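# Hang ball-filled basket on stand peg by cord

## Task

Lift the shallow basket by its cord handle and hang it on the peg of the stand, with all of the balls still inside the basket at the end; if any ball ends up outside it, the task counts as failed.

## Robot and tools

Robot: two arms, left_arm and right_arm, each with a two-finger gripper. The scene frame has its origin at table-top height, halfway between the nominal arm bases. +z points up, +x points out over the table, and left_arm sits on the +y side. Image left and right do not follow the arm names. Calibrated bases: left_arm at (-0.042, +0.283, +0.026) m, quat_wxyz (+1.000, 0, 0, -0.005). right_arm at (-0.004, -0.246, +0.013) m, quat_wxyz (+1.000, 0, 0, +0.028). A camera stand is fixed behind the arms. Loose objects may occasionally get a small push from outside.

Frames: hand poses, velocities, targets and wrist-camera poses are given in each arm's own base frame. Fixed cameras and the table use the scene frame. Offsets run along the arm's own base axes, and rotations pivot about the Hand target position. The fingers point along the gripper's +z axis and open and close along its y axis. end_effector_position is the point between the pads, about 1 cm short of the fingertips. Printed poses can be off by a few cm, more at long reach.

Row layout, used by execute_actions and move: one flat list of 14 numbers covering both arms. The first 7 are left_arm: dx, dy, dz, rx, ry, rz, opening. The next 7 are the same for right_arm. Always send all 14, even when only one arm should move. Each number lies in [-1, 1]. dx..rz are offsets, not poses. They count from that arm's Hand target as it stood when the action or move began, in the arm's base axes. 1.0 equals 0.6 m of travel or 180 degrees of turn. rx, ry, rz form a single rotation vector. If a translation's length exceeds 1.0, it is cut back along its direction. Opening is absolute: +1 is fully open (0.094 m) and -1 is closed. To hold an arm where it is, send six zeros and repeat its current opening. A 0 in the opening slot closes the gripper halfway, not 'no change'.

execute_actions(actions, cameras): actions is a list of actions. Each action is a table of up to 15 rows, and each row is one 1/30 s control step. A shorter table repeats its last row until 15 steps are filled. Every row is measured from the start pose of that action, not from the row before, so sending the same offset again moves the arm further. An empty list returns the state and all images. cameras lists names (cam_high, cam_low, cam_left_wrist, cam_right_wrist), or ["all"], or []. An unknown name voids the call.

move(target, speed, blend, opening_speed, grip_force, blocking, cameras): drives each gripper in a straight line toward an offset from its Hand target. target is one 14-number row, or a list of up to 15 rows, all measured from the same starting Hand targets. speed is in m/s, from 0.002 to 2.9, default 0.25; turning is capped at twice that in rad/s. blend is in metres and rounds off intermediate waypoints; 0 means a full stop at each one. opening_speed is the rate the opening changes per second on the -1..1 scale, at least 0.2; use it for slow, gentle closing. grip_force is the force per pad in N, from 10 to 50. It stays in effect once set, and lower forces close more slowly. blocking=false returns after about 0.5 s while the motion continues. The path does not avoid obstacles or the other arm. A faster move lags further behind, strays more and hits harder. Don't route a path near an arm's own base; go around it. The result adds a 'move:' line with the outcome (done, off_target, moving, held, fault) and any limits that acted (paced = the pose was clipped, held = steps were withheld).

wait(seconds 0 to 10): lets time run with the last commands held. stop(): brakes a running move. zoom_image(camera, region [x0,y0,x1,y1] in pixels, at most 504x504): a closer look at the latest image from that camera. finished_scene(scene): ends the scene for good. Call it only when the basket hangs on the peg with every ball inside and will stay that way without the robot.

Results: each arm's end_effector_position (m) and quat_wxyz in its base frame. Hand target is the last commanded pose after clipping, and it is the base for the next offset. grip_measured shows the finger opening on the command scale; with nothing held it reads up to about 2.5 mm wide. grip_effort_nm is the gripper motor's effort, with negative meaning closing; it is not pad force. Joint positions are followed by joint torques, which wrap at ±28 N m on joints 1 to 3, plus joint velocities and motor temperatures. The controller limits each step's orientation change to 40 degrees from the measured one. The gripper often stops short of its target because of friction or load. Repeating the command, or sending the remaining gap, brings it closer. Joint limits (rad): waist -2.618..3.054, shoulder 0..3.142, elbow 0..3.142 (straight at 2.901), wrist pitch and yaw ±1.571, wrist roll ±2.094.

Cameras: cam_high, cam_low, cam_left_wrist and cam_right_wrist, each 896x504 pixels. Calibration is given in OpenCV conventions and is only approximate.

Avoid: dropping the basket or letting it swing so balls spill out, any object leaving the table, fast contact or slamming into the stand, peg or table, and the arms or their wrist cameras hitting each other. Also avoid one gripper closing on the other's fingers, and pressing hard on camera cables. A blocked arm keeps pushing until you send a target back past it. Holding loads, keeping an arm stretched out, or pushing against something heats the motors. At 75 °C a MOTOR HOT line appears, and at 90 °C that arm folds up and stays idle for the rest of the scene.

Each tool is called after ">>>" as name(argument=value, ...), one argument or row to a line, values as JSON.

## Session

>>> execute_actions(
  actions=[],
)

Scene clock: 0.00 s.
left_arm: end_effector_position=(+0.4087, +0.0149, +0.1227) grip_measured=+1.000 grip_effort_nm=n/a end_effector_quat_wxyz=(+0.609, -0.023, +0.793, +0.007) | right_arm: end_effector_position=(+0.4048, +0.0063, +0.1071) grip_measured=+1.000 grip_effort_nm=n/a end_effector_quat_wxyz=(+0.599, +0.053, +0.797, -0.050)
Joint positions: left_arm=[0.029 1.519 0.398 0.86 -0.011 -0.019 0.094] | right_arm=[0.133 1.578 0.386 0.9 0.272 0.063 0.094]
Joint velocities: within noise
Joint torques (N m): no reading
Motor temperatures (°C): left_arm=[32 28 41 35 30 27 29] | right_arm=[25 32 40 26 28 25 25]
Heat: left arm: 41 °C; right arm: 40 °C.
Hand target: left_arm +0.4118, +0.0151, +0.1325; +0.620, -0.022, +0.785, +0.008 | right_arm +0.4074, +0.0063, +0.1147; +0.608, +0.055, +0.791, -0.049
Tool commands: left_gripper/opening=+1.0 right_gripper/opening=+1.0

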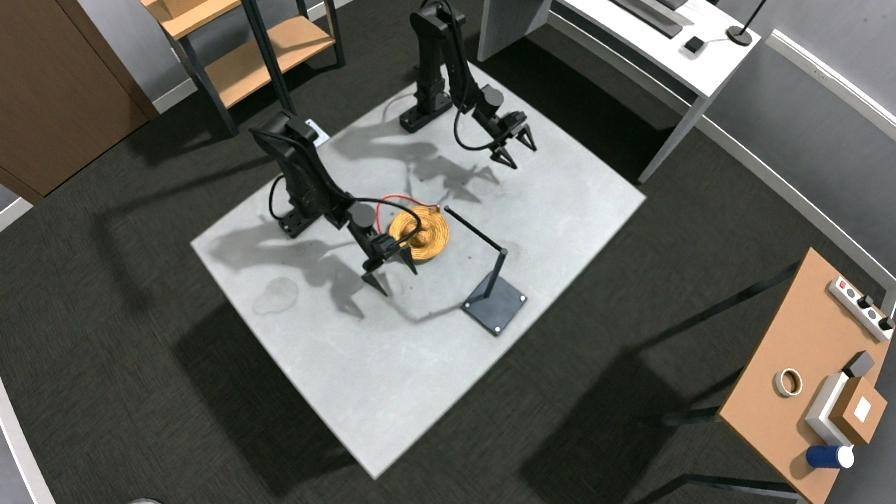

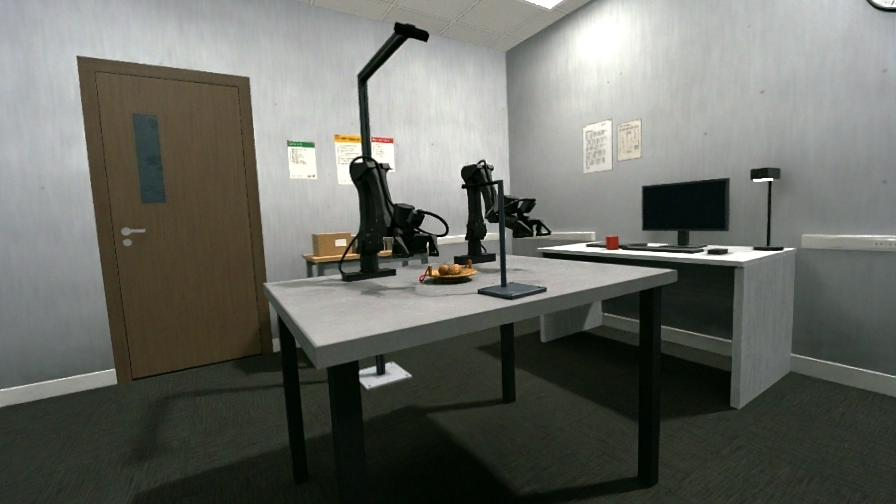

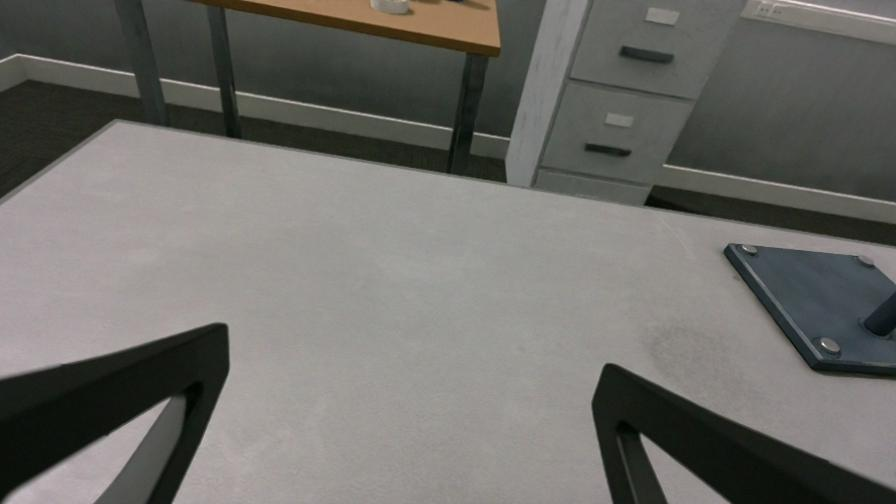

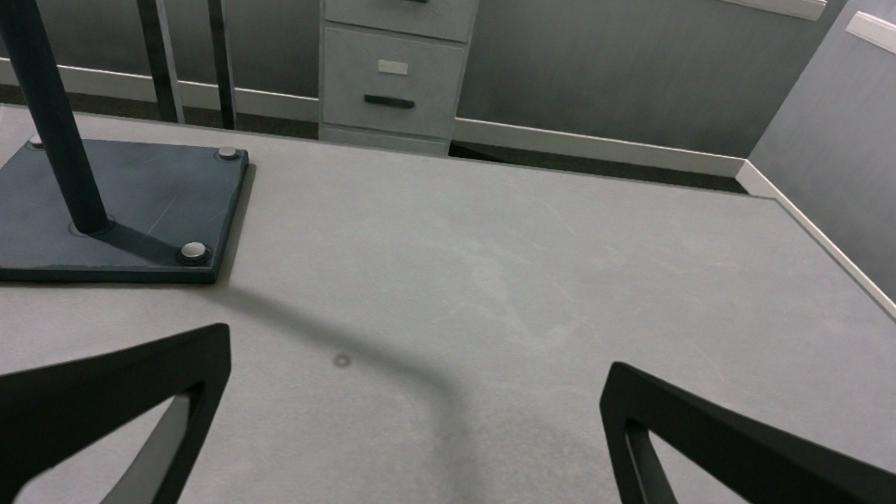

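>>> zoom_image(
  camera="cam_high",
  region=[350, 170, 550, 350],
)

>>> zoom_image(
  camera="cam_low",
  region=[340, 150, 560, 310],
)

Scaled by 2.520 from the camera's 896x504 image, which has a finer 1280x720 frame.

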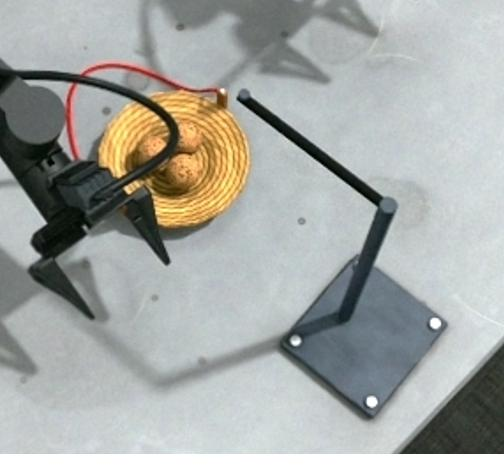

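Scaled by 2.291 from the camera's 896x504 image, which has a finer 1280x720 frame.

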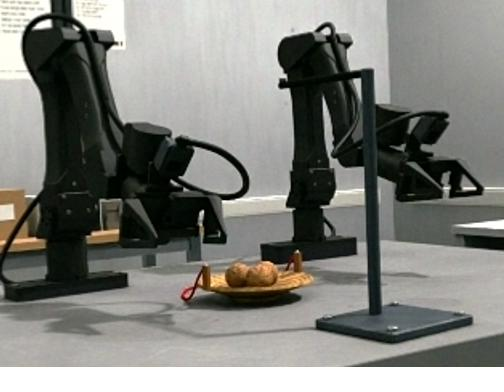

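>>> move(
  target=[-0.3037,-0.4653,0.4458,0.0869,0.1906,-0.2627,1,-0.229,-0.46,0.059,0,0,-0.25,1],
  cameras=["all"],
)

Scene clock: 30.87 s.
left_arm: end_effector_position=(+0.2298, -0.2614, +0.3961) grip_measured=+1.000 grip_effort_nm=-0.01 end_effector_quat_wxyz=(+0.324, +0.374, +0.860, -0.127) | right_arm: end_effector_position=(+0.2653, -0.2650, +0.1410) grip_measured=+1.000 grip_effort_nm=-0.01 end_effector_quat_wxyz=(+0.536, +0.356, +0.714, -0.277)
Joint positions: left_arm=[-0.888 1.635 2.339 -1.566 -0.068 -0.043 0.094] | right_arm=[-0.659 1.279 0.344 0.65 0.27 0.063 0.094]
Joint torques (N m): left_arm=[-0.2 -4.12 6.3 1.75 0.04 -0.11] | right_arm=[-0.43 -3.14 7.73 1.59 -0.05 0]
Heat: left arm: 45 °C; right arm: 41 °C.
Hand target: left_arm +0.2296, -0.2641, +0.4000; +0.317, +0.373, +0.862, -0.128 | right_arm +0.2701, -0.2696, +0.1501; +0.543, +0.353, +0.709, -0.278
Off the commanded pose: left_arm 0.005 m, 1 deg | right_arm 0.011 m, 1 deg.
joint sent to its limit (left arm) — joint 4 (wrist pitch), lower limit. The joint targets still meet the commanded pose.
move: off_target (right_arm)
camera_calibration:
cam_left_wrist: T_world_to_cam=[[-0.661525, -0.743496, 0.0979758, -0.0860719], [-0.733046, 0.613534, -0.293631, 0.4767], [0.158202, -0.266065, -0.950885, 0.384085], [0, 0, 0, 1]] pos_world=[0.231741, -0.254274, 0.513627]
cam_right_wrist: T_world_to_cam=[[-0.800414, -0.579939, 0.151687, 0.0306673], [-0.456115, 0.425012, -0.781872, 0.376305], [0.388969, -0.695008, -0.604704, -0.0916074], [0, 0, 0, 1]] pos_world=[0.231817, -0.205817, 0.234175]

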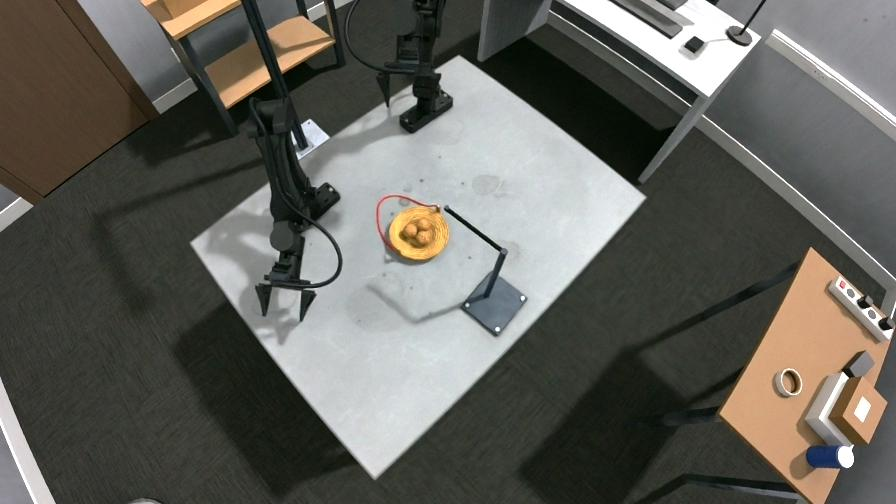

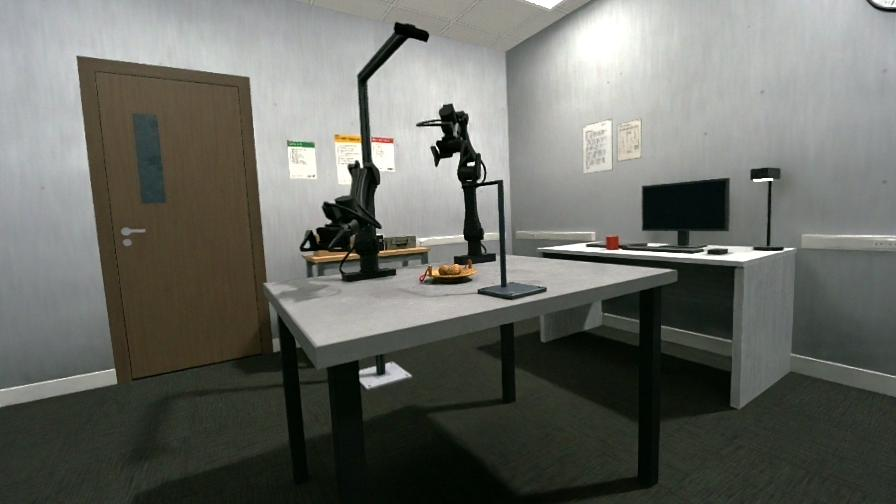

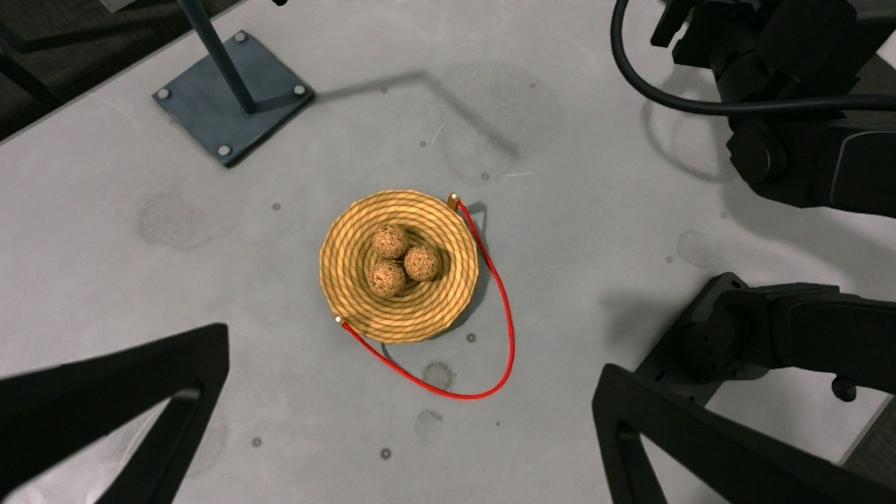

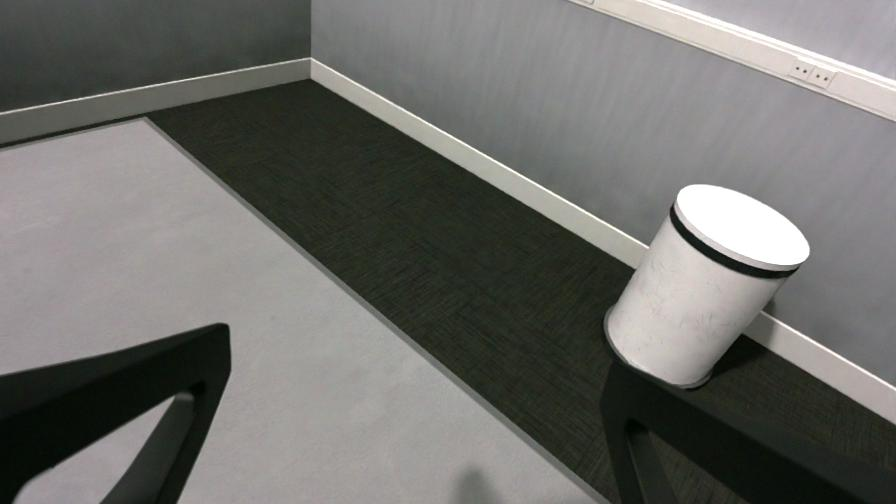

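>>> move(
  target=[0.189,0.185,-0.16,-0.2143,-0.1767,-0.0156,1,0,0,0,0,0,0,1],
  cameras=["cam_left_wrist", "cam_high"],
)

Scene clock: 48.27 s.
left_arm: end_effector_position=(+0.3441, -0.1514, +0.3075) grip_measured=+1.000 grip_effort_nm=-0.01 end_effector_quat_wxyz=(+0.640, +0.286, +0.648, -0.299) | right_arm: end_effector_position=(+0.2653, -0.2650, +0.1410) grip_measured=+1.000 grip_effort_nm=-0.01 end_effector_quat_wxyz=(+0.536, +0.356, +0.714, -0.277)
Joint positions: left_arm=[-0.074 1.133 0.697 0.432 0.778 -0.018 0.094] | right_arm=[-0.659 1.279 0.344 0.65 0.27 0.063 0.094]
Joint torques (N m): left_arm=[0.01 -2.41 6.01 2.36 0.18 -0.09] | right_arm=[-0.5 -3.17 7.72 1.6 -0.06 0.01]
Heat: left arm: 44 °C; right arm: 42 °C.
Hand target: left_arm +0.3430, -0.1531, +0.3040; +0.638, +0.289, +0.645, -0.305 | right_arm +0.2701, -0.2696, +0.1501; +0.543, +0.353, +0.709, -0.278
Off the commanded pose: left_arm 0.004 m, 1 deg | right_arm 0.011 m, 1 deg.
move: off_target (right_arm)
camera_calibration:
cam_left_wrist: T_world_to_cam=[[-0.766544, -0.620994, 0.163637, 0.114569], [-0.366249, 0.21343, -0.905709, 0.468399], [0.527515, -0.754198, -0.391042, -0.0622053], [0, 0, 0, 1]] pos_world=[0.292187, -0.0757389, 0.381161]
Images, in order (width x height): cam_high 896x504, cam_left_wrist 896x504.

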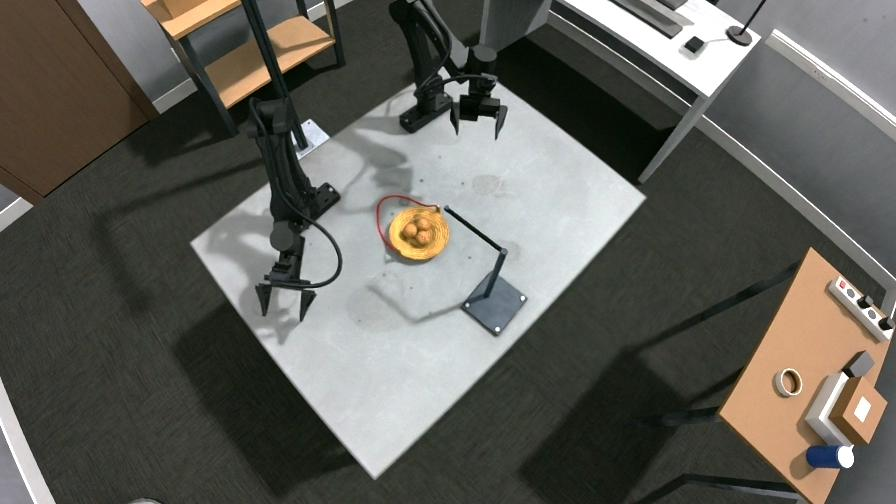

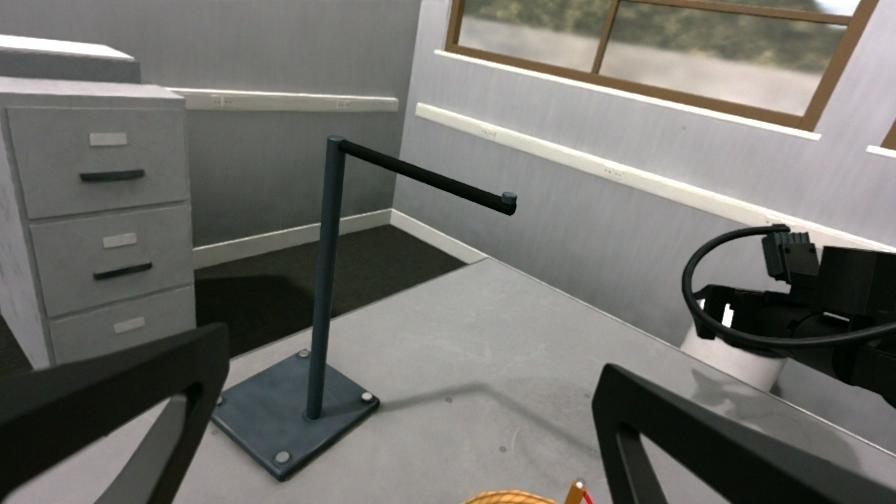

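>>> zoom_image(
  camera="cam_left_wrist",
  region=[300, 110, 600, 280],
)

Scaled by 1.680 from the camera's 896x504 image, which has a finer 1280x720 frame.

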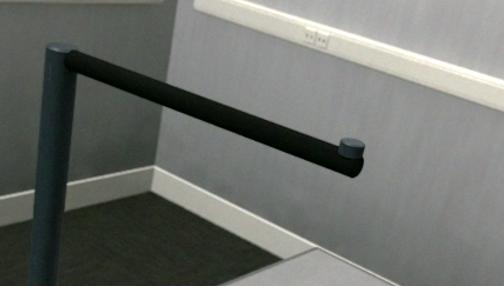

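>>> move(
  target=[0,0,0,0,0,0,1,-0.0118,0.6093,0.1832,0.0804,0.2559,0.3838,1],
  cameras=["all"],
)

Scene clock: 75.17 s.
left_arm: end_effector_position=(+0.3441, -0.1514, +0.3076) grip_measured=+1.000 grip_effort_nm=-0.01 end_effector_quat_wxyz=(+0.640, +0.286, +0.648, -0.299) | right_arm: end_effector_position=(+0.2629, +0.0918, +0.2502) grip_measured=+1.000 grip_effort_nm=-0.01 end_effector_quat_wxyz=(+0.246, -0.166, +0.954, +0.036)
Joint positions: left_arm=[-0.074 1.133 0.697 0.433 0.778 -0.018 0.094] | right_arm=[0.338 1.215 1.398 -1.252 0.009 -0.01 0.094]
Joint torques (N m): left_arm=[0.02 -2.45 6.01 2.37 0.18 -0.1] | right_arm=[0.57 -2.78 8.08 0.98 -0.12 0.08]
Motor temperatures (°C): left_arm=[32 28 43 40 29 27 28] | right_arm=[25 32 42 30 28 25 24]
Heat: left arm: 43 °C; right arm: 42 °C.
Hand target: left_arm +0.3430, -0.1531, +0.3040; +0.638, +0.289, +0.645, -0.305 | right_arm +0.2630, +0.0959, +0.2601; +0.254, -0.167, +0.951, +0.045
Off the commanded pose: left_arm 0.004 m, 1 deg | right_arm 0.011 m, 1 deg.
move: off_target (right_arm)
camera_calibration:
cam_left_wrist: T_world_to_cam=[[-0.766618, -0.620955, 0.163438, 0.114653], [-0.365796, 0.213151, -0.905958, 0.46843], [0.527723, -0.754309, -0.390548, -0.0624236], [0, 0, 0, 1]] pos_world=[0.292187, -0.0757387, 0.38126]
cam_right_wrist: T_world_to_cam=[[0.418427, -0.900964, 0.114818, -0.062702], [-0.895751, -0.430259, -0.111837, 0.335278], [0.150162, -0.0560527, -0.987071, 0.323107], [0, 0, 0, 1]] pos_world=[0.278044, 0.105875, 0.363625]

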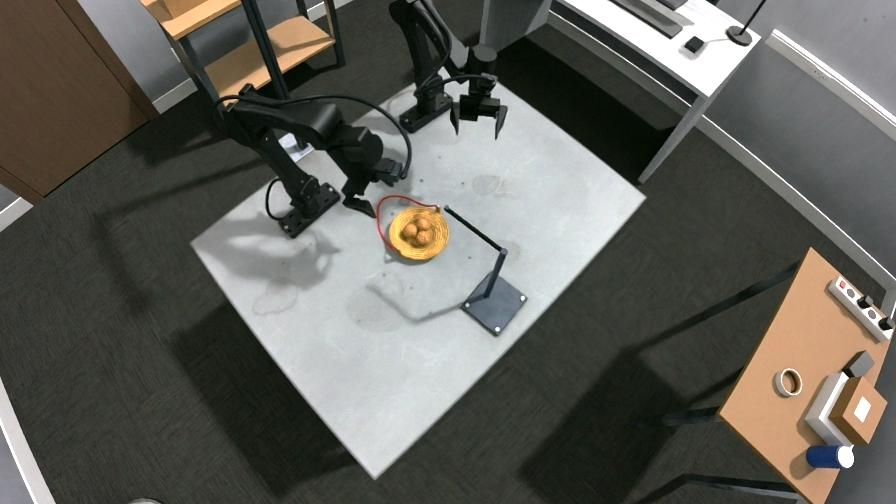

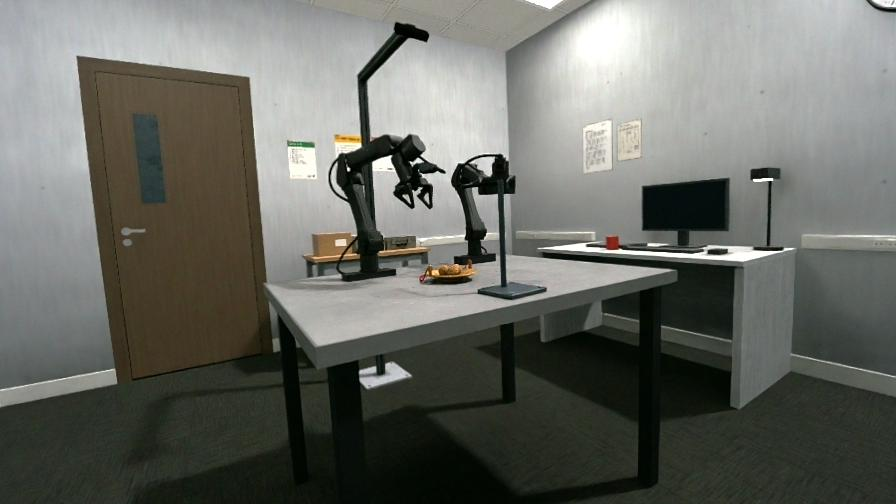

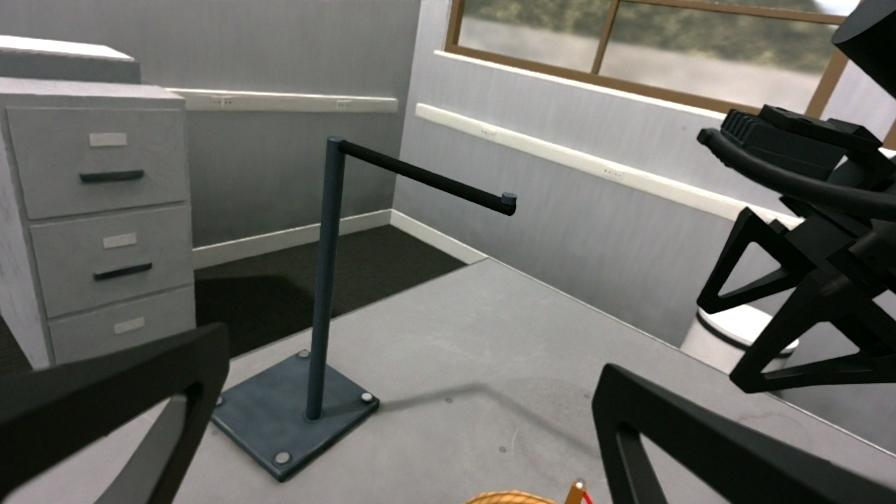

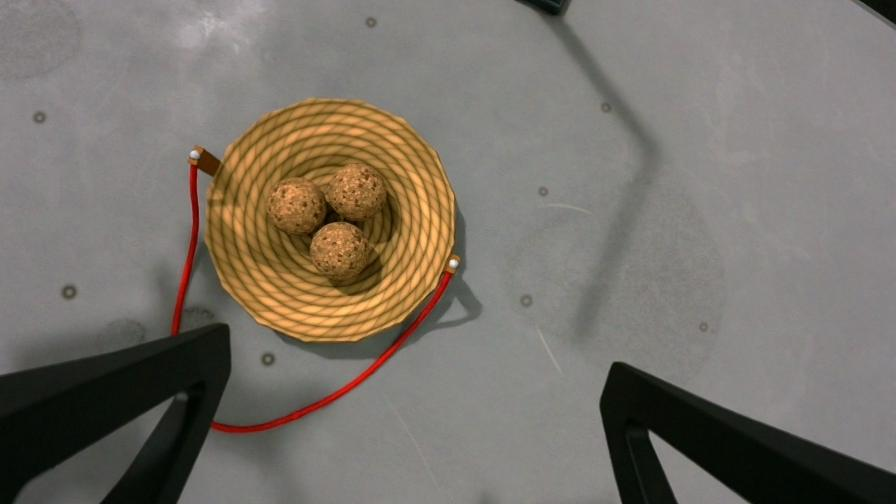

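>>> zoom_image(
  camera="cam_left_wrist",
  region=[640, 80, 896, 420],
)

>>> zoom_image(
  camera="cam_low",
  region=[330, 120, 530, 300],
)

Scaled by 1.482 from the camera's 896x504 image, which has a finer 1280x720 frame.

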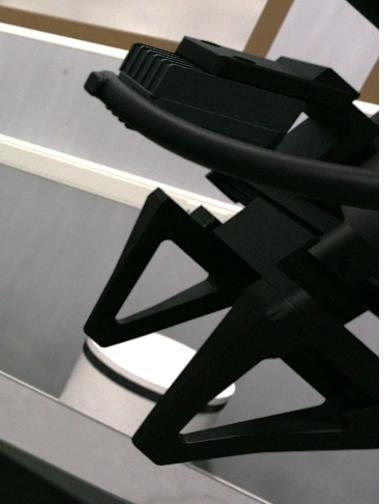

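Scaled by 2.520 from the camera's 896x504 image, which has a finer 1280x720 frame.

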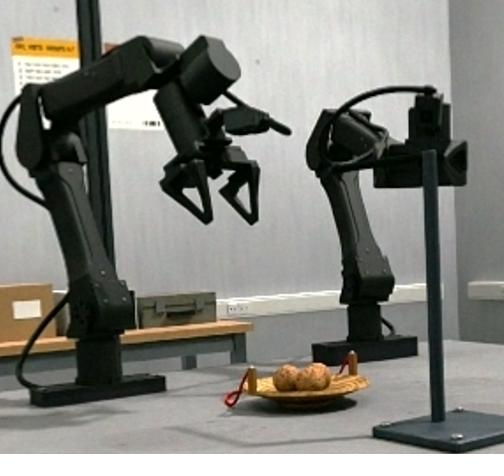

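>>> move(
  target=[0,0,0,0,0,0,1,-0.2083,0.1318,-0.267,-0.1492,0.0971,0.4004,1],
  cameras=["all"],
  speed=0.2,
)

Scene clock: 82.97 s.
left_arm: end_effector_position=(+0.3441, -0.1514, +0.3076) grip_measured=+1.000 grip_effort_nm=-0.01 end_effector_quat_wxyz=(+0.640, +0.286, +0.648, -0.299) | right_arm: end_effector_position=(+0.1377, +0.1726, +0.1024) grip_measured=+1.000 grip_effort_nm=-0.01 end_effector_quat_wxyz=(+0.003, +0.726, -0.688, +0.000)
Joint positions: left_arm=[-0.074 1.133 0.697 0.433 0.778 -0.018 0.094] | right_arm=[0.893 1.387 1.047 -1.237 0 -0.731 0.094]
Joint torques (N m): left_arm=[0.01 -2.52 6.05 2.36 0.17 -0.09] | right_arm=[0.51 -4.01 4.6 0.45 0 -0.05]
Heat: left arm: 42 °C; right arm: 42 °C.
Hand target: left_arm +0.3430, -0.1531, +0.3040; +0.638, +0.289, +0.645, -0.305 | right_arm +0.1380, +0.1750, +0.0998; +0.000, +0.730, -0.683, +0.000
Off the commanded pose: left_arm 0.004 m, 1 deg | right_arm 0.003 m, 1 deg.
move: done
camera_calibration:
cam_left_wrist: T_world_to_cam=[[-0.766618, -0.620955, 0.163438, 0.114653], [-0.365796, 0.213151, -0.905958, 0.46843], [0.527723, -0.754309, -0.390548, -0.0624236], [0, 0, 0, 1]] pos_world=[0.292187, -0.0757387, 0.38126]
cam_right_wrist: T_world_to_cam=[[0.982402, 0.182387, 0.0402678, -0.177547], [0.15364, -0.911692, 0.381068, 0.129574], [0.106214, -0.368176, -0.923669, 0.254034], [0, 0, 0, 1]] pos_world=[0.127533, 0.244043, 0.192416]

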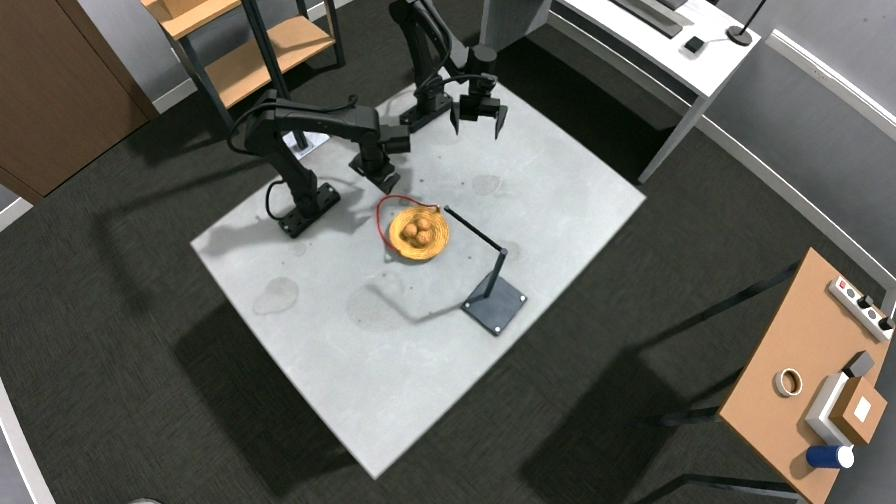

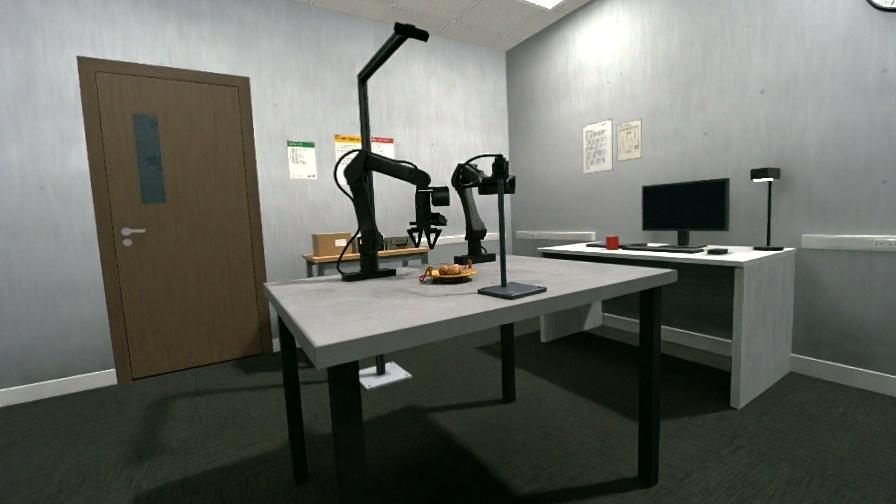

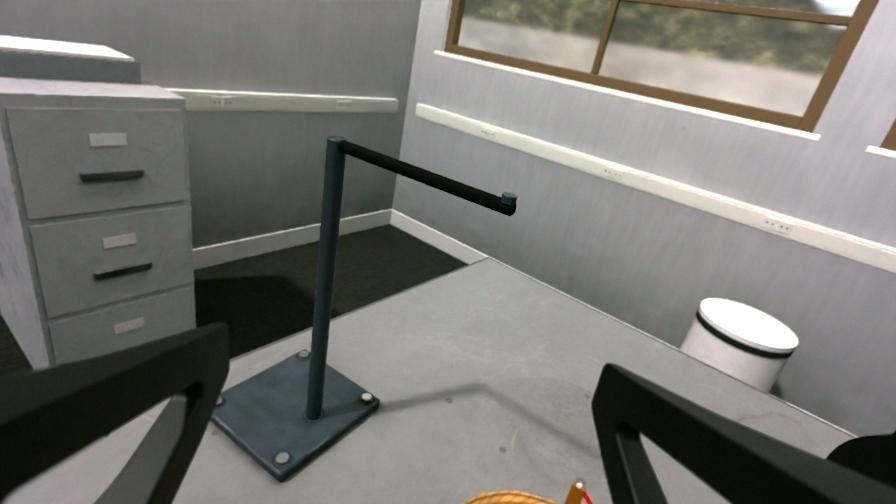

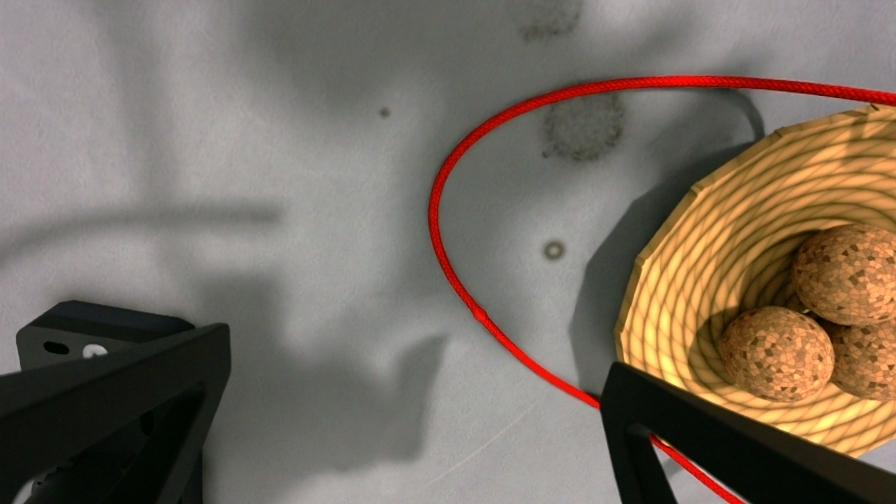

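>>> zoom_image(
  camera="cam_right_wrist",
  region=[380, 50, 884, 504],
)

>>> zoom_image(
  camera="cam_high",
  region=[340, 170, 500, 290],
)

Scaled by 1.000.

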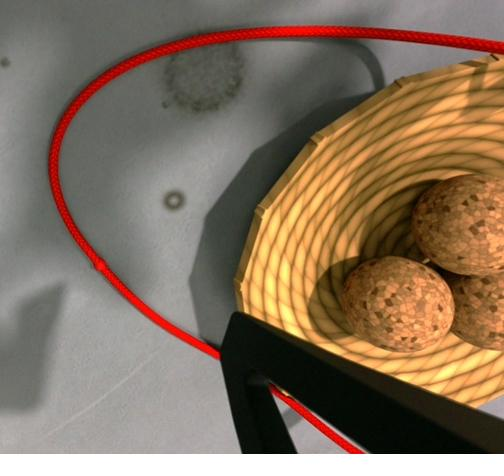

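Scaled by 3.150 from the camera's 896x504 image, which has a finer 1280x720 frame.

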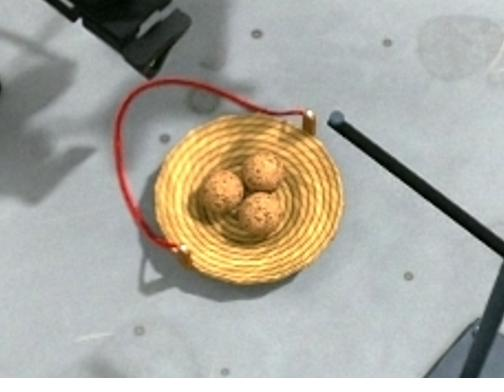

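>>> move(
  target=[0,0,0,0,0,0,1,0.0047,0.0007,-0.1163,0,0,0,-0.1],
  cameras=["cam_right_wrist", "cam_low"],
  speed=0.12,
)

Scene clock: 104.90 s.
left_arm: end_effector_position=(+0.3441, -0.1514, +0.3076) grip_measured=+1.000 grip_effort_nm=0.00 end_effector_quat_wxyz=(+0.640, +0.286, +0.648, -0.299) | right_arm: end_effector_position=(+0.1396, +0.1746, +0.0329) grip_measured=-0.098 grip_effort_nm=-0.09 end_effector_quat_wxyz=(+0.003, +0.729, -0.685, +0.001)
Joint positions: left_arm=[-0.074 1.133 0.697 0.433 0.778 -0.018 0.094] | right_arm=[0.893 1.467 0.829 -0.938 0.001 -0.74 0.042]
Joint torques (N m): left_arm=[0.03 -2.43 6 2.34 0.18 -0.09] | right_arm=[-0.17 -4.31 4.29 0.44 -0.02 -0.06]
Heat: left arm: 42 °C; right arm: 41 °C.
Hand target: left_arm +0.3430, -0.1531, +0.3040; +0.638, +0.289, +0.645, -0.305 | right_arm +0.1408, +0.1754, +0.0301; +0.000, +0.730, -0.683, +0.000
Off the commanded pose: left_arm 0.004 m, 1 deg | right_arm 0.003 m, 0 deg.
move: done
camera_calibration:
cam_right_wrist: T_world_to_cam=[[0.98063, 0.19129, 0.0421096, -0.178368], [0.161245, -0.910455, 0.380883, 0.156364], [0.111198, -0.366716, -0.923664, 0.189422], [0, 0, 0, 1]] pos_world=[0.128636, 0.245946, 0.122917]
Images, in order (width x height): cam_low 896x504, cam_right_wrist 896x504.

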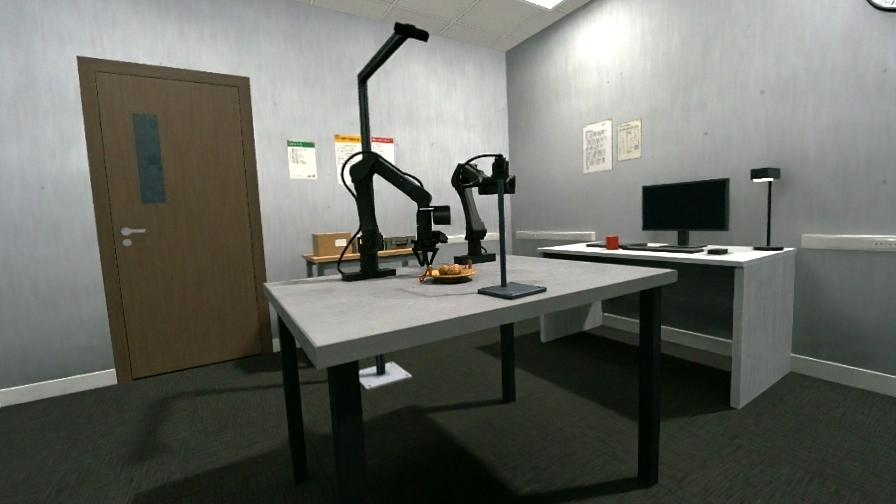

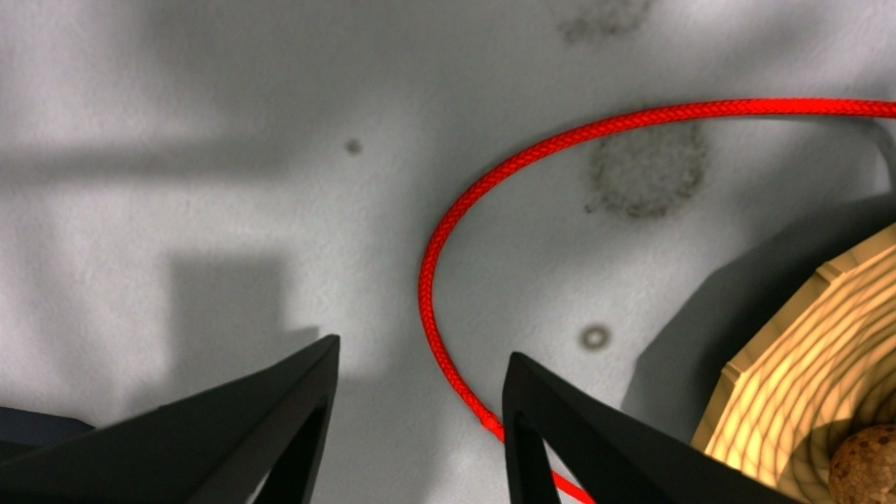

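>>> move(
  target=[0,0,0,0,0,0,1,0.002,0,-0.0468,0,0,0,-0.1],
  cameras=["cam_right_wrist", "cam_low"],
  speed=0.05,
)

>>> zoom_image(
  camera="cam_low",
  region=[390, 200, 490, 300],
)

Scene clock: 109.87 s.
left_arm: end_effector_position=(+0.3441, -0.1514, +0.3076) grip_measured=+1.000 grip_effort_nm=-0.01 end_effector_quat_wxyz=(+0.640, +0.286, +0.648, -0.299) | right_arm: end_effector_position=(+0.1405, +0.1757, +0.0049) grip_measured=-0.098 grip_effort_nm=-0.10 end_effector_quat_wxyz=(+0.002, +0.730, -0.683, +0.001)
Joint positions: left_arm=[-0.074 1.133 0.697 0.433 0.778 -0.018 0.094] | right_arm=[0.893 1.526 0.759 -0.807 0.001 -0.744 0.042]
Joint torques (N m): left_arm=[0.05 -2.41 6.04 2.34 0.17 -0.09] | right_arm=[-0.54 -4.45 3.97 0.44 -0.02 -0.04]
Heat: left arm: 42 °C; right arm: 41 °C.
Hand target: left_arm +0.3430, -0.1531, +0.3040; +0.638, +0.289, +0.645, -0.305 | right_arm +0.1421, +0.1755, +0.0020; +0.000, +0.730, -0.683, +0.000
Off the commanded pose: left_arm 0.004 m, 1 deg | right_arm 0.003 m, 0 deg.
move: done
camera_calibration:
cam_right_wrist: T_world_to_cam=[[0.979781, 0.195415, 0.042913, -0.178838], [0.164871, -0.910117, 0.380138, 0.167287], [0.113341, -0.365377, -0.923934, 0.163252], [0, 0, 0, 1]] pos_world=[0.129138, 0.246847, 0.0949166]
Images, in order (width x height): cam_low 896x504, cam_right_wrist 896x504.

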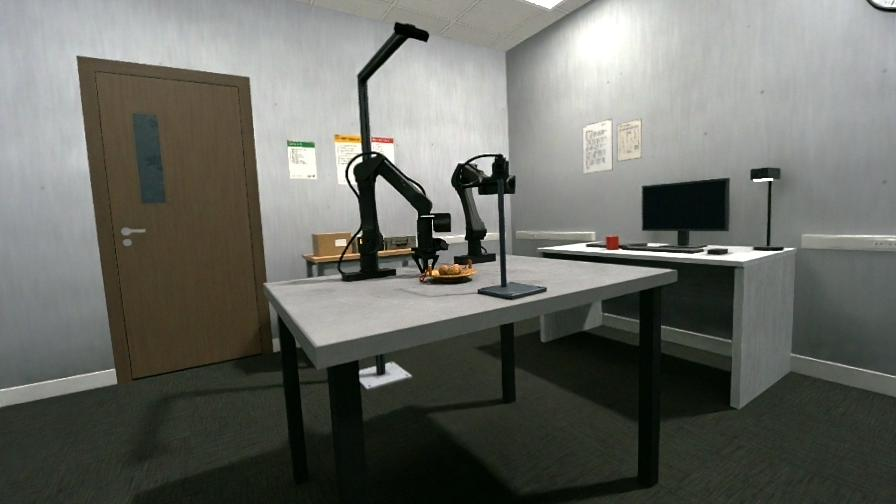

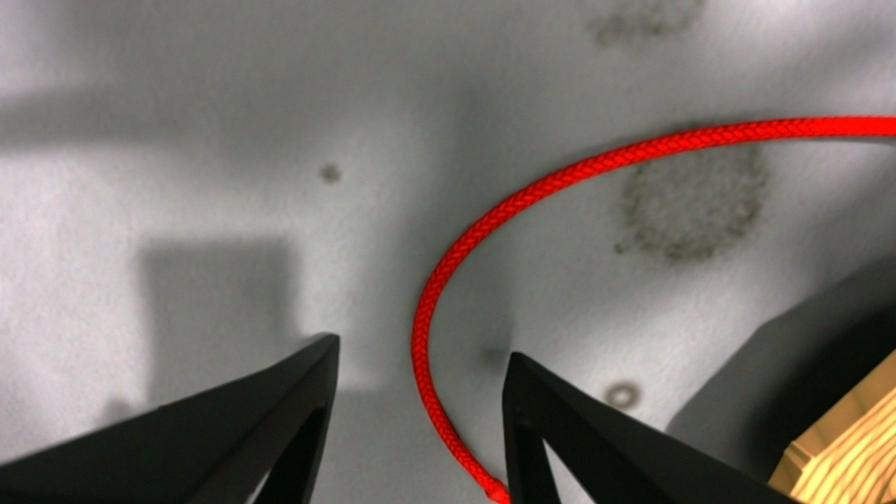

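Scaled by 5.040 from the camera's 896x504 image, which has a finer 1280x720 frame.

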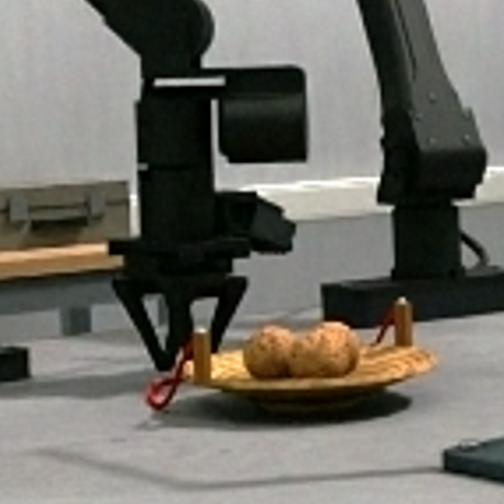

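>>> move(
  target=[0,0,0,0,0,0,1,-0.002,-0.002,-0.0095,0,0,0,-0.1],
  cameras=["cam_right_wrist", "cam_low"],
  speed=0.02,
)

>>> zoom_image(
  camera="cam_right_wrist",
  region=[270, 270, 570, 440],
)

Scene clock: 112.03 s.
left_arm: end_effector_position=(+0.3441, -0.1514, +0.3077) grip_measured=+1.000 grip_effort_nm=-0.01 end_effector_quat_wxyz=(+0.640, +0.286, +0.648, -0.299) | right_arm: end_effector_position=(+0.1393, +0.1742, +0.0002) grip_measured=-0.098 grip_effort_nm=-0.09 end_effector_quat_wxyz=(+0.003, +0.730, -0.683, +0.001)
Joint positions: left_arm=[-0.074 1.133 0.697 0.433 0.778 -0.018 0.094] | right_arm=[0.893 1.531 0.742 -0.787 0.001 -0.744 0.042]
Joint torques (N m): left_arm=[0.08 -2.48 6.06 2.35 0.18 -0.1] | right_arm=[-0.51 -4.22 3.71 0.52 -0.04 -0.05]
Heat: left arm: 42 °C; right arm: 40 °C.
Hand target: left_arm +0.3430, -0.1531, +0.3041; +0.638, +0.289, +0.645, -0.305 | right_arm +0.1408, +0.1742, -0.0037; +0.000, +0.730, -0.683, +0.000
Off the commanded pose: left_arm 0.004 m, 1 deg | right_arm 0.004 m, 0 deg.
move: done
camera_calibration:
cam_right_wrist: T_world_to_cam=[[0.979844, 0.195414, 0.0414689, -0.177064], [0.165259, -0.909558, 0.381305, 0.167706], [0.112231, -0.366766, -0.923519, 0.15898], [0, 0, 0, 1]] pos_world=[0.127938, 0.245447, 0.0902167]
Images, in order (width x height): cam_low 896x504, cam_right_wrist 896x504.

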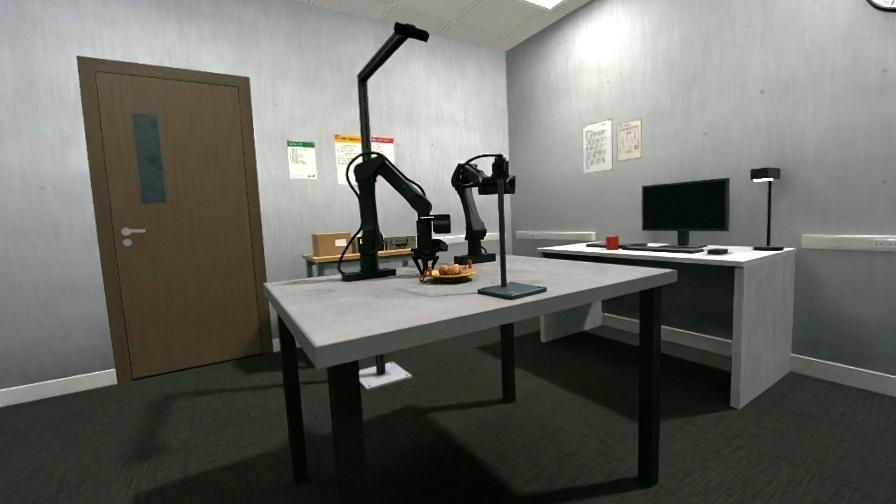

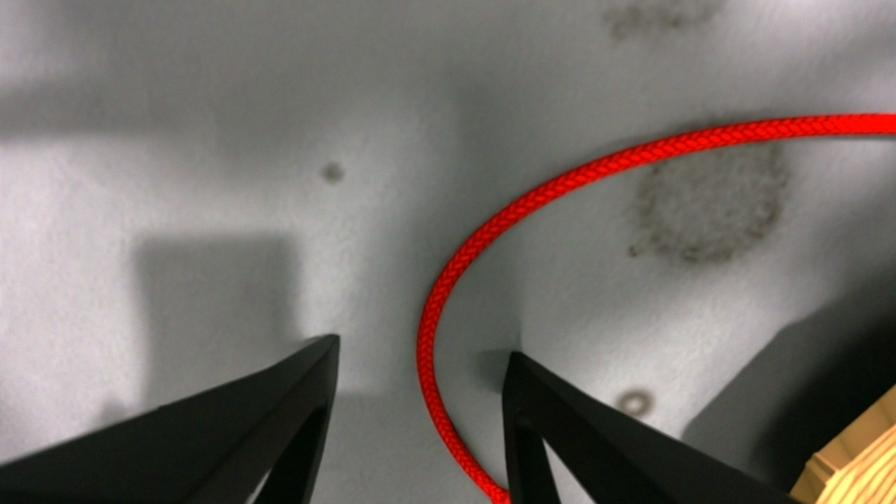

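Scaled by 1.680 from the camera's 896x504 image, which has a finer 1280x720 frame.

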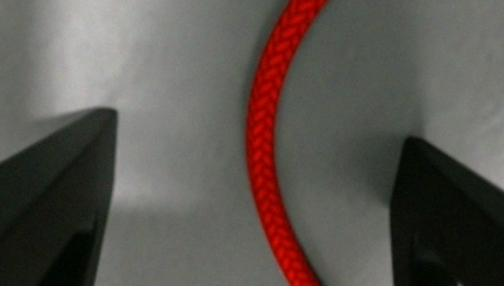

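>>> move(
  target=[0,0,0,0,0,0,1,0.002,0.000,-0.005,0,0,0,-0.1],
  cameras=["cam_right_wrist"],
  speed=0.01,
)

Scene clock: 114.20 s.
left_arm: end_effector_position=(+0.3441, -0.1514, +0.3077) grip_measured=+1.000 grip_effort_nm=-0.01 end_effector_quat_wxyz=(+0.640, +0.286, +0.648, -0.299) | right_arm: end_effector_position=(+0.1402, +0.1746, +0.0000) grip_measured=-0.099 grip_effort_nm=-0.08 end_effector_quat_wxyz=(+0.001, +0.730, -0.683, +0.001)
Joint positions: left_arm=[-0.074 1.133 0.697 0.433 0.778 -0.018 0.094] | right_arm=[0.891 1.532 0.742 -0.783 0.002 -0.747 0.042]
Joint torques (N m): left_arm=[0.02 -2.45 6.04 2.35 0.18 -0.08] | right_arm=[-0.68 -3.56 3.37 0.6 -0.03 -0.07]
Heat: left arm: 42 °C; right arm: 40 °C.
Hand target: left_arm +0.3430, -0.1531, +0.3041; +0.638, +0.289, +0.645, -0.305 | right_arm +0.1420, +0.1742, -0.0067; +0.000, +0.730, -0.683, +0.000
Off the commanded pose: left_arm 0.004 m, 1 deg | right_arm 0.007 m, 0 deg.
move: done
camera_calibration:
cam_right_wrist: T_world_to_cam=[[0.979578, 0.196172, 0.0440862, -0.178271], [0.165185, -0.910199, 0.379806, 0.168096], [0.114634, -0.364767, -0.924015, 0.158116], [0, 0, 0, 1]] pos_world=[0.128738, 0.245648, 0.0901168]
Images, in order (width x height): cam_right_wrist 896x504.

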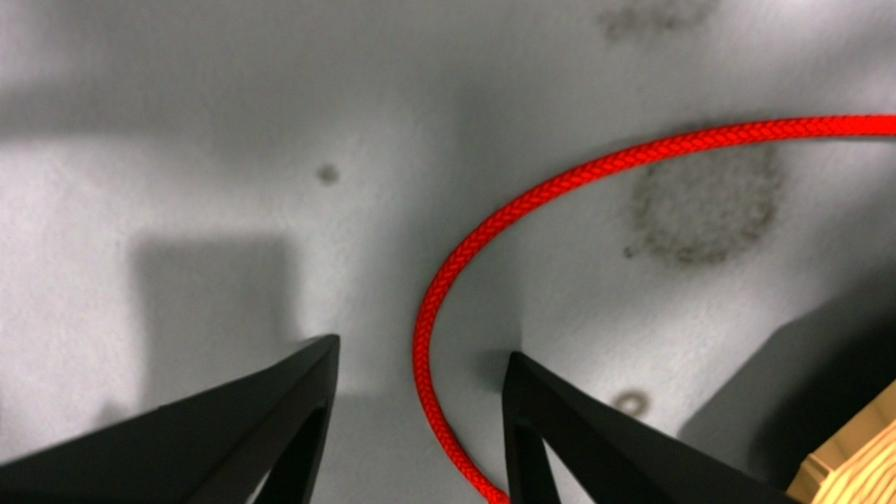

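>>> move(
  target=[0,0,0,0,0,0,1,0,0,0.0075,0,0,0,-1],
  cameras=["cam_right_wrist"],
  speed=0.02,
  grip_force=30,
  opening_speed=0.5,
)

Scene clock: 118.50 s.
left_arm: end_effector_position=(+0.3441, -0.1514, +0.3077) grip_measured=+1.000 grip_effort_nm=-0.01 end_effector_quat_wxyz=(+0.640, +0.286, +0.648, -0.299) | right_arm: end_effector_position=(+0.1423, +0.1752, +0.0000) grip_measured=-0.934 grip_effort_nm=-0.61 end_effector_quat_wxyz=(-0.002, +0.730, -0.683, +0.003)
Joint positions: left_arm=[-0.074 1.133 0.697 0.433 0.778 -0.018 0.094] | right_arm=[0.889 1.532 0.742 -0.776 0.006 -0.748 0.003]
Joint torques (N m): left_arm=[0.09 -2.4 6.01 2.35 0.18 -0.09] | right_arm=[-0.53 -4.4 4.14 0.36 -0.09 -0.04]
Heat: left arm: 42 °C; right arm: 40 °C.
Hand target: left_arm +0.3430, -0.1531, +0.3041; +0.638, +0.289, +0.645, -0.305 | right_arm +0.1420, +0.1742, -0.0022; +0.000, +0.730, -0.683, +0.000
Off the commanded pose: left_arm 0.004 m, 1 deg | right_arm 0.002 m, 0 deg.
grip_force (N): 30, 30
move: done
camera_calibration:
cam_right_wrist: T_world_to_cam=[[0.979347, 0.195242, 0.0525266, -0.180227], [0.161394, -0.911404, 0.378543, 0.169093], [0.12178, -0.362248, -0.924092, 0.156652], [0, 0, 0, 1]] pos_world=[0.130137, 0.246047, 0.0902185]
Images, in order (width x height): cam_right_wrist 896x504.

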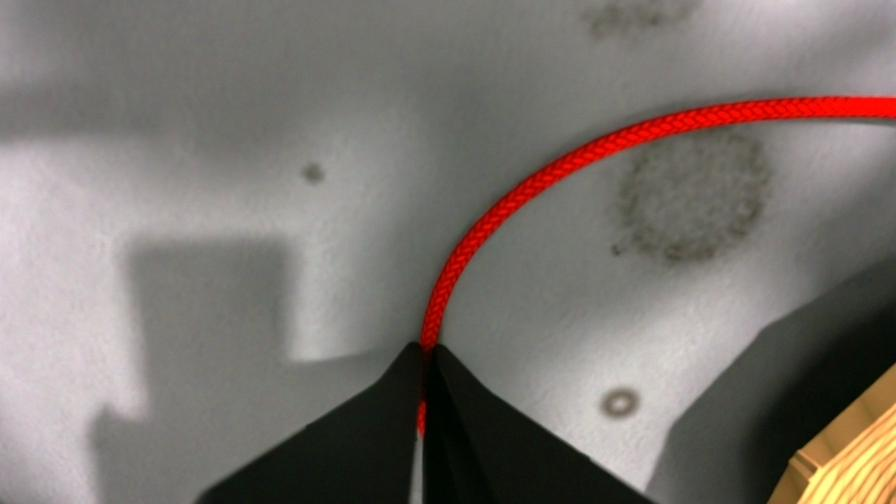

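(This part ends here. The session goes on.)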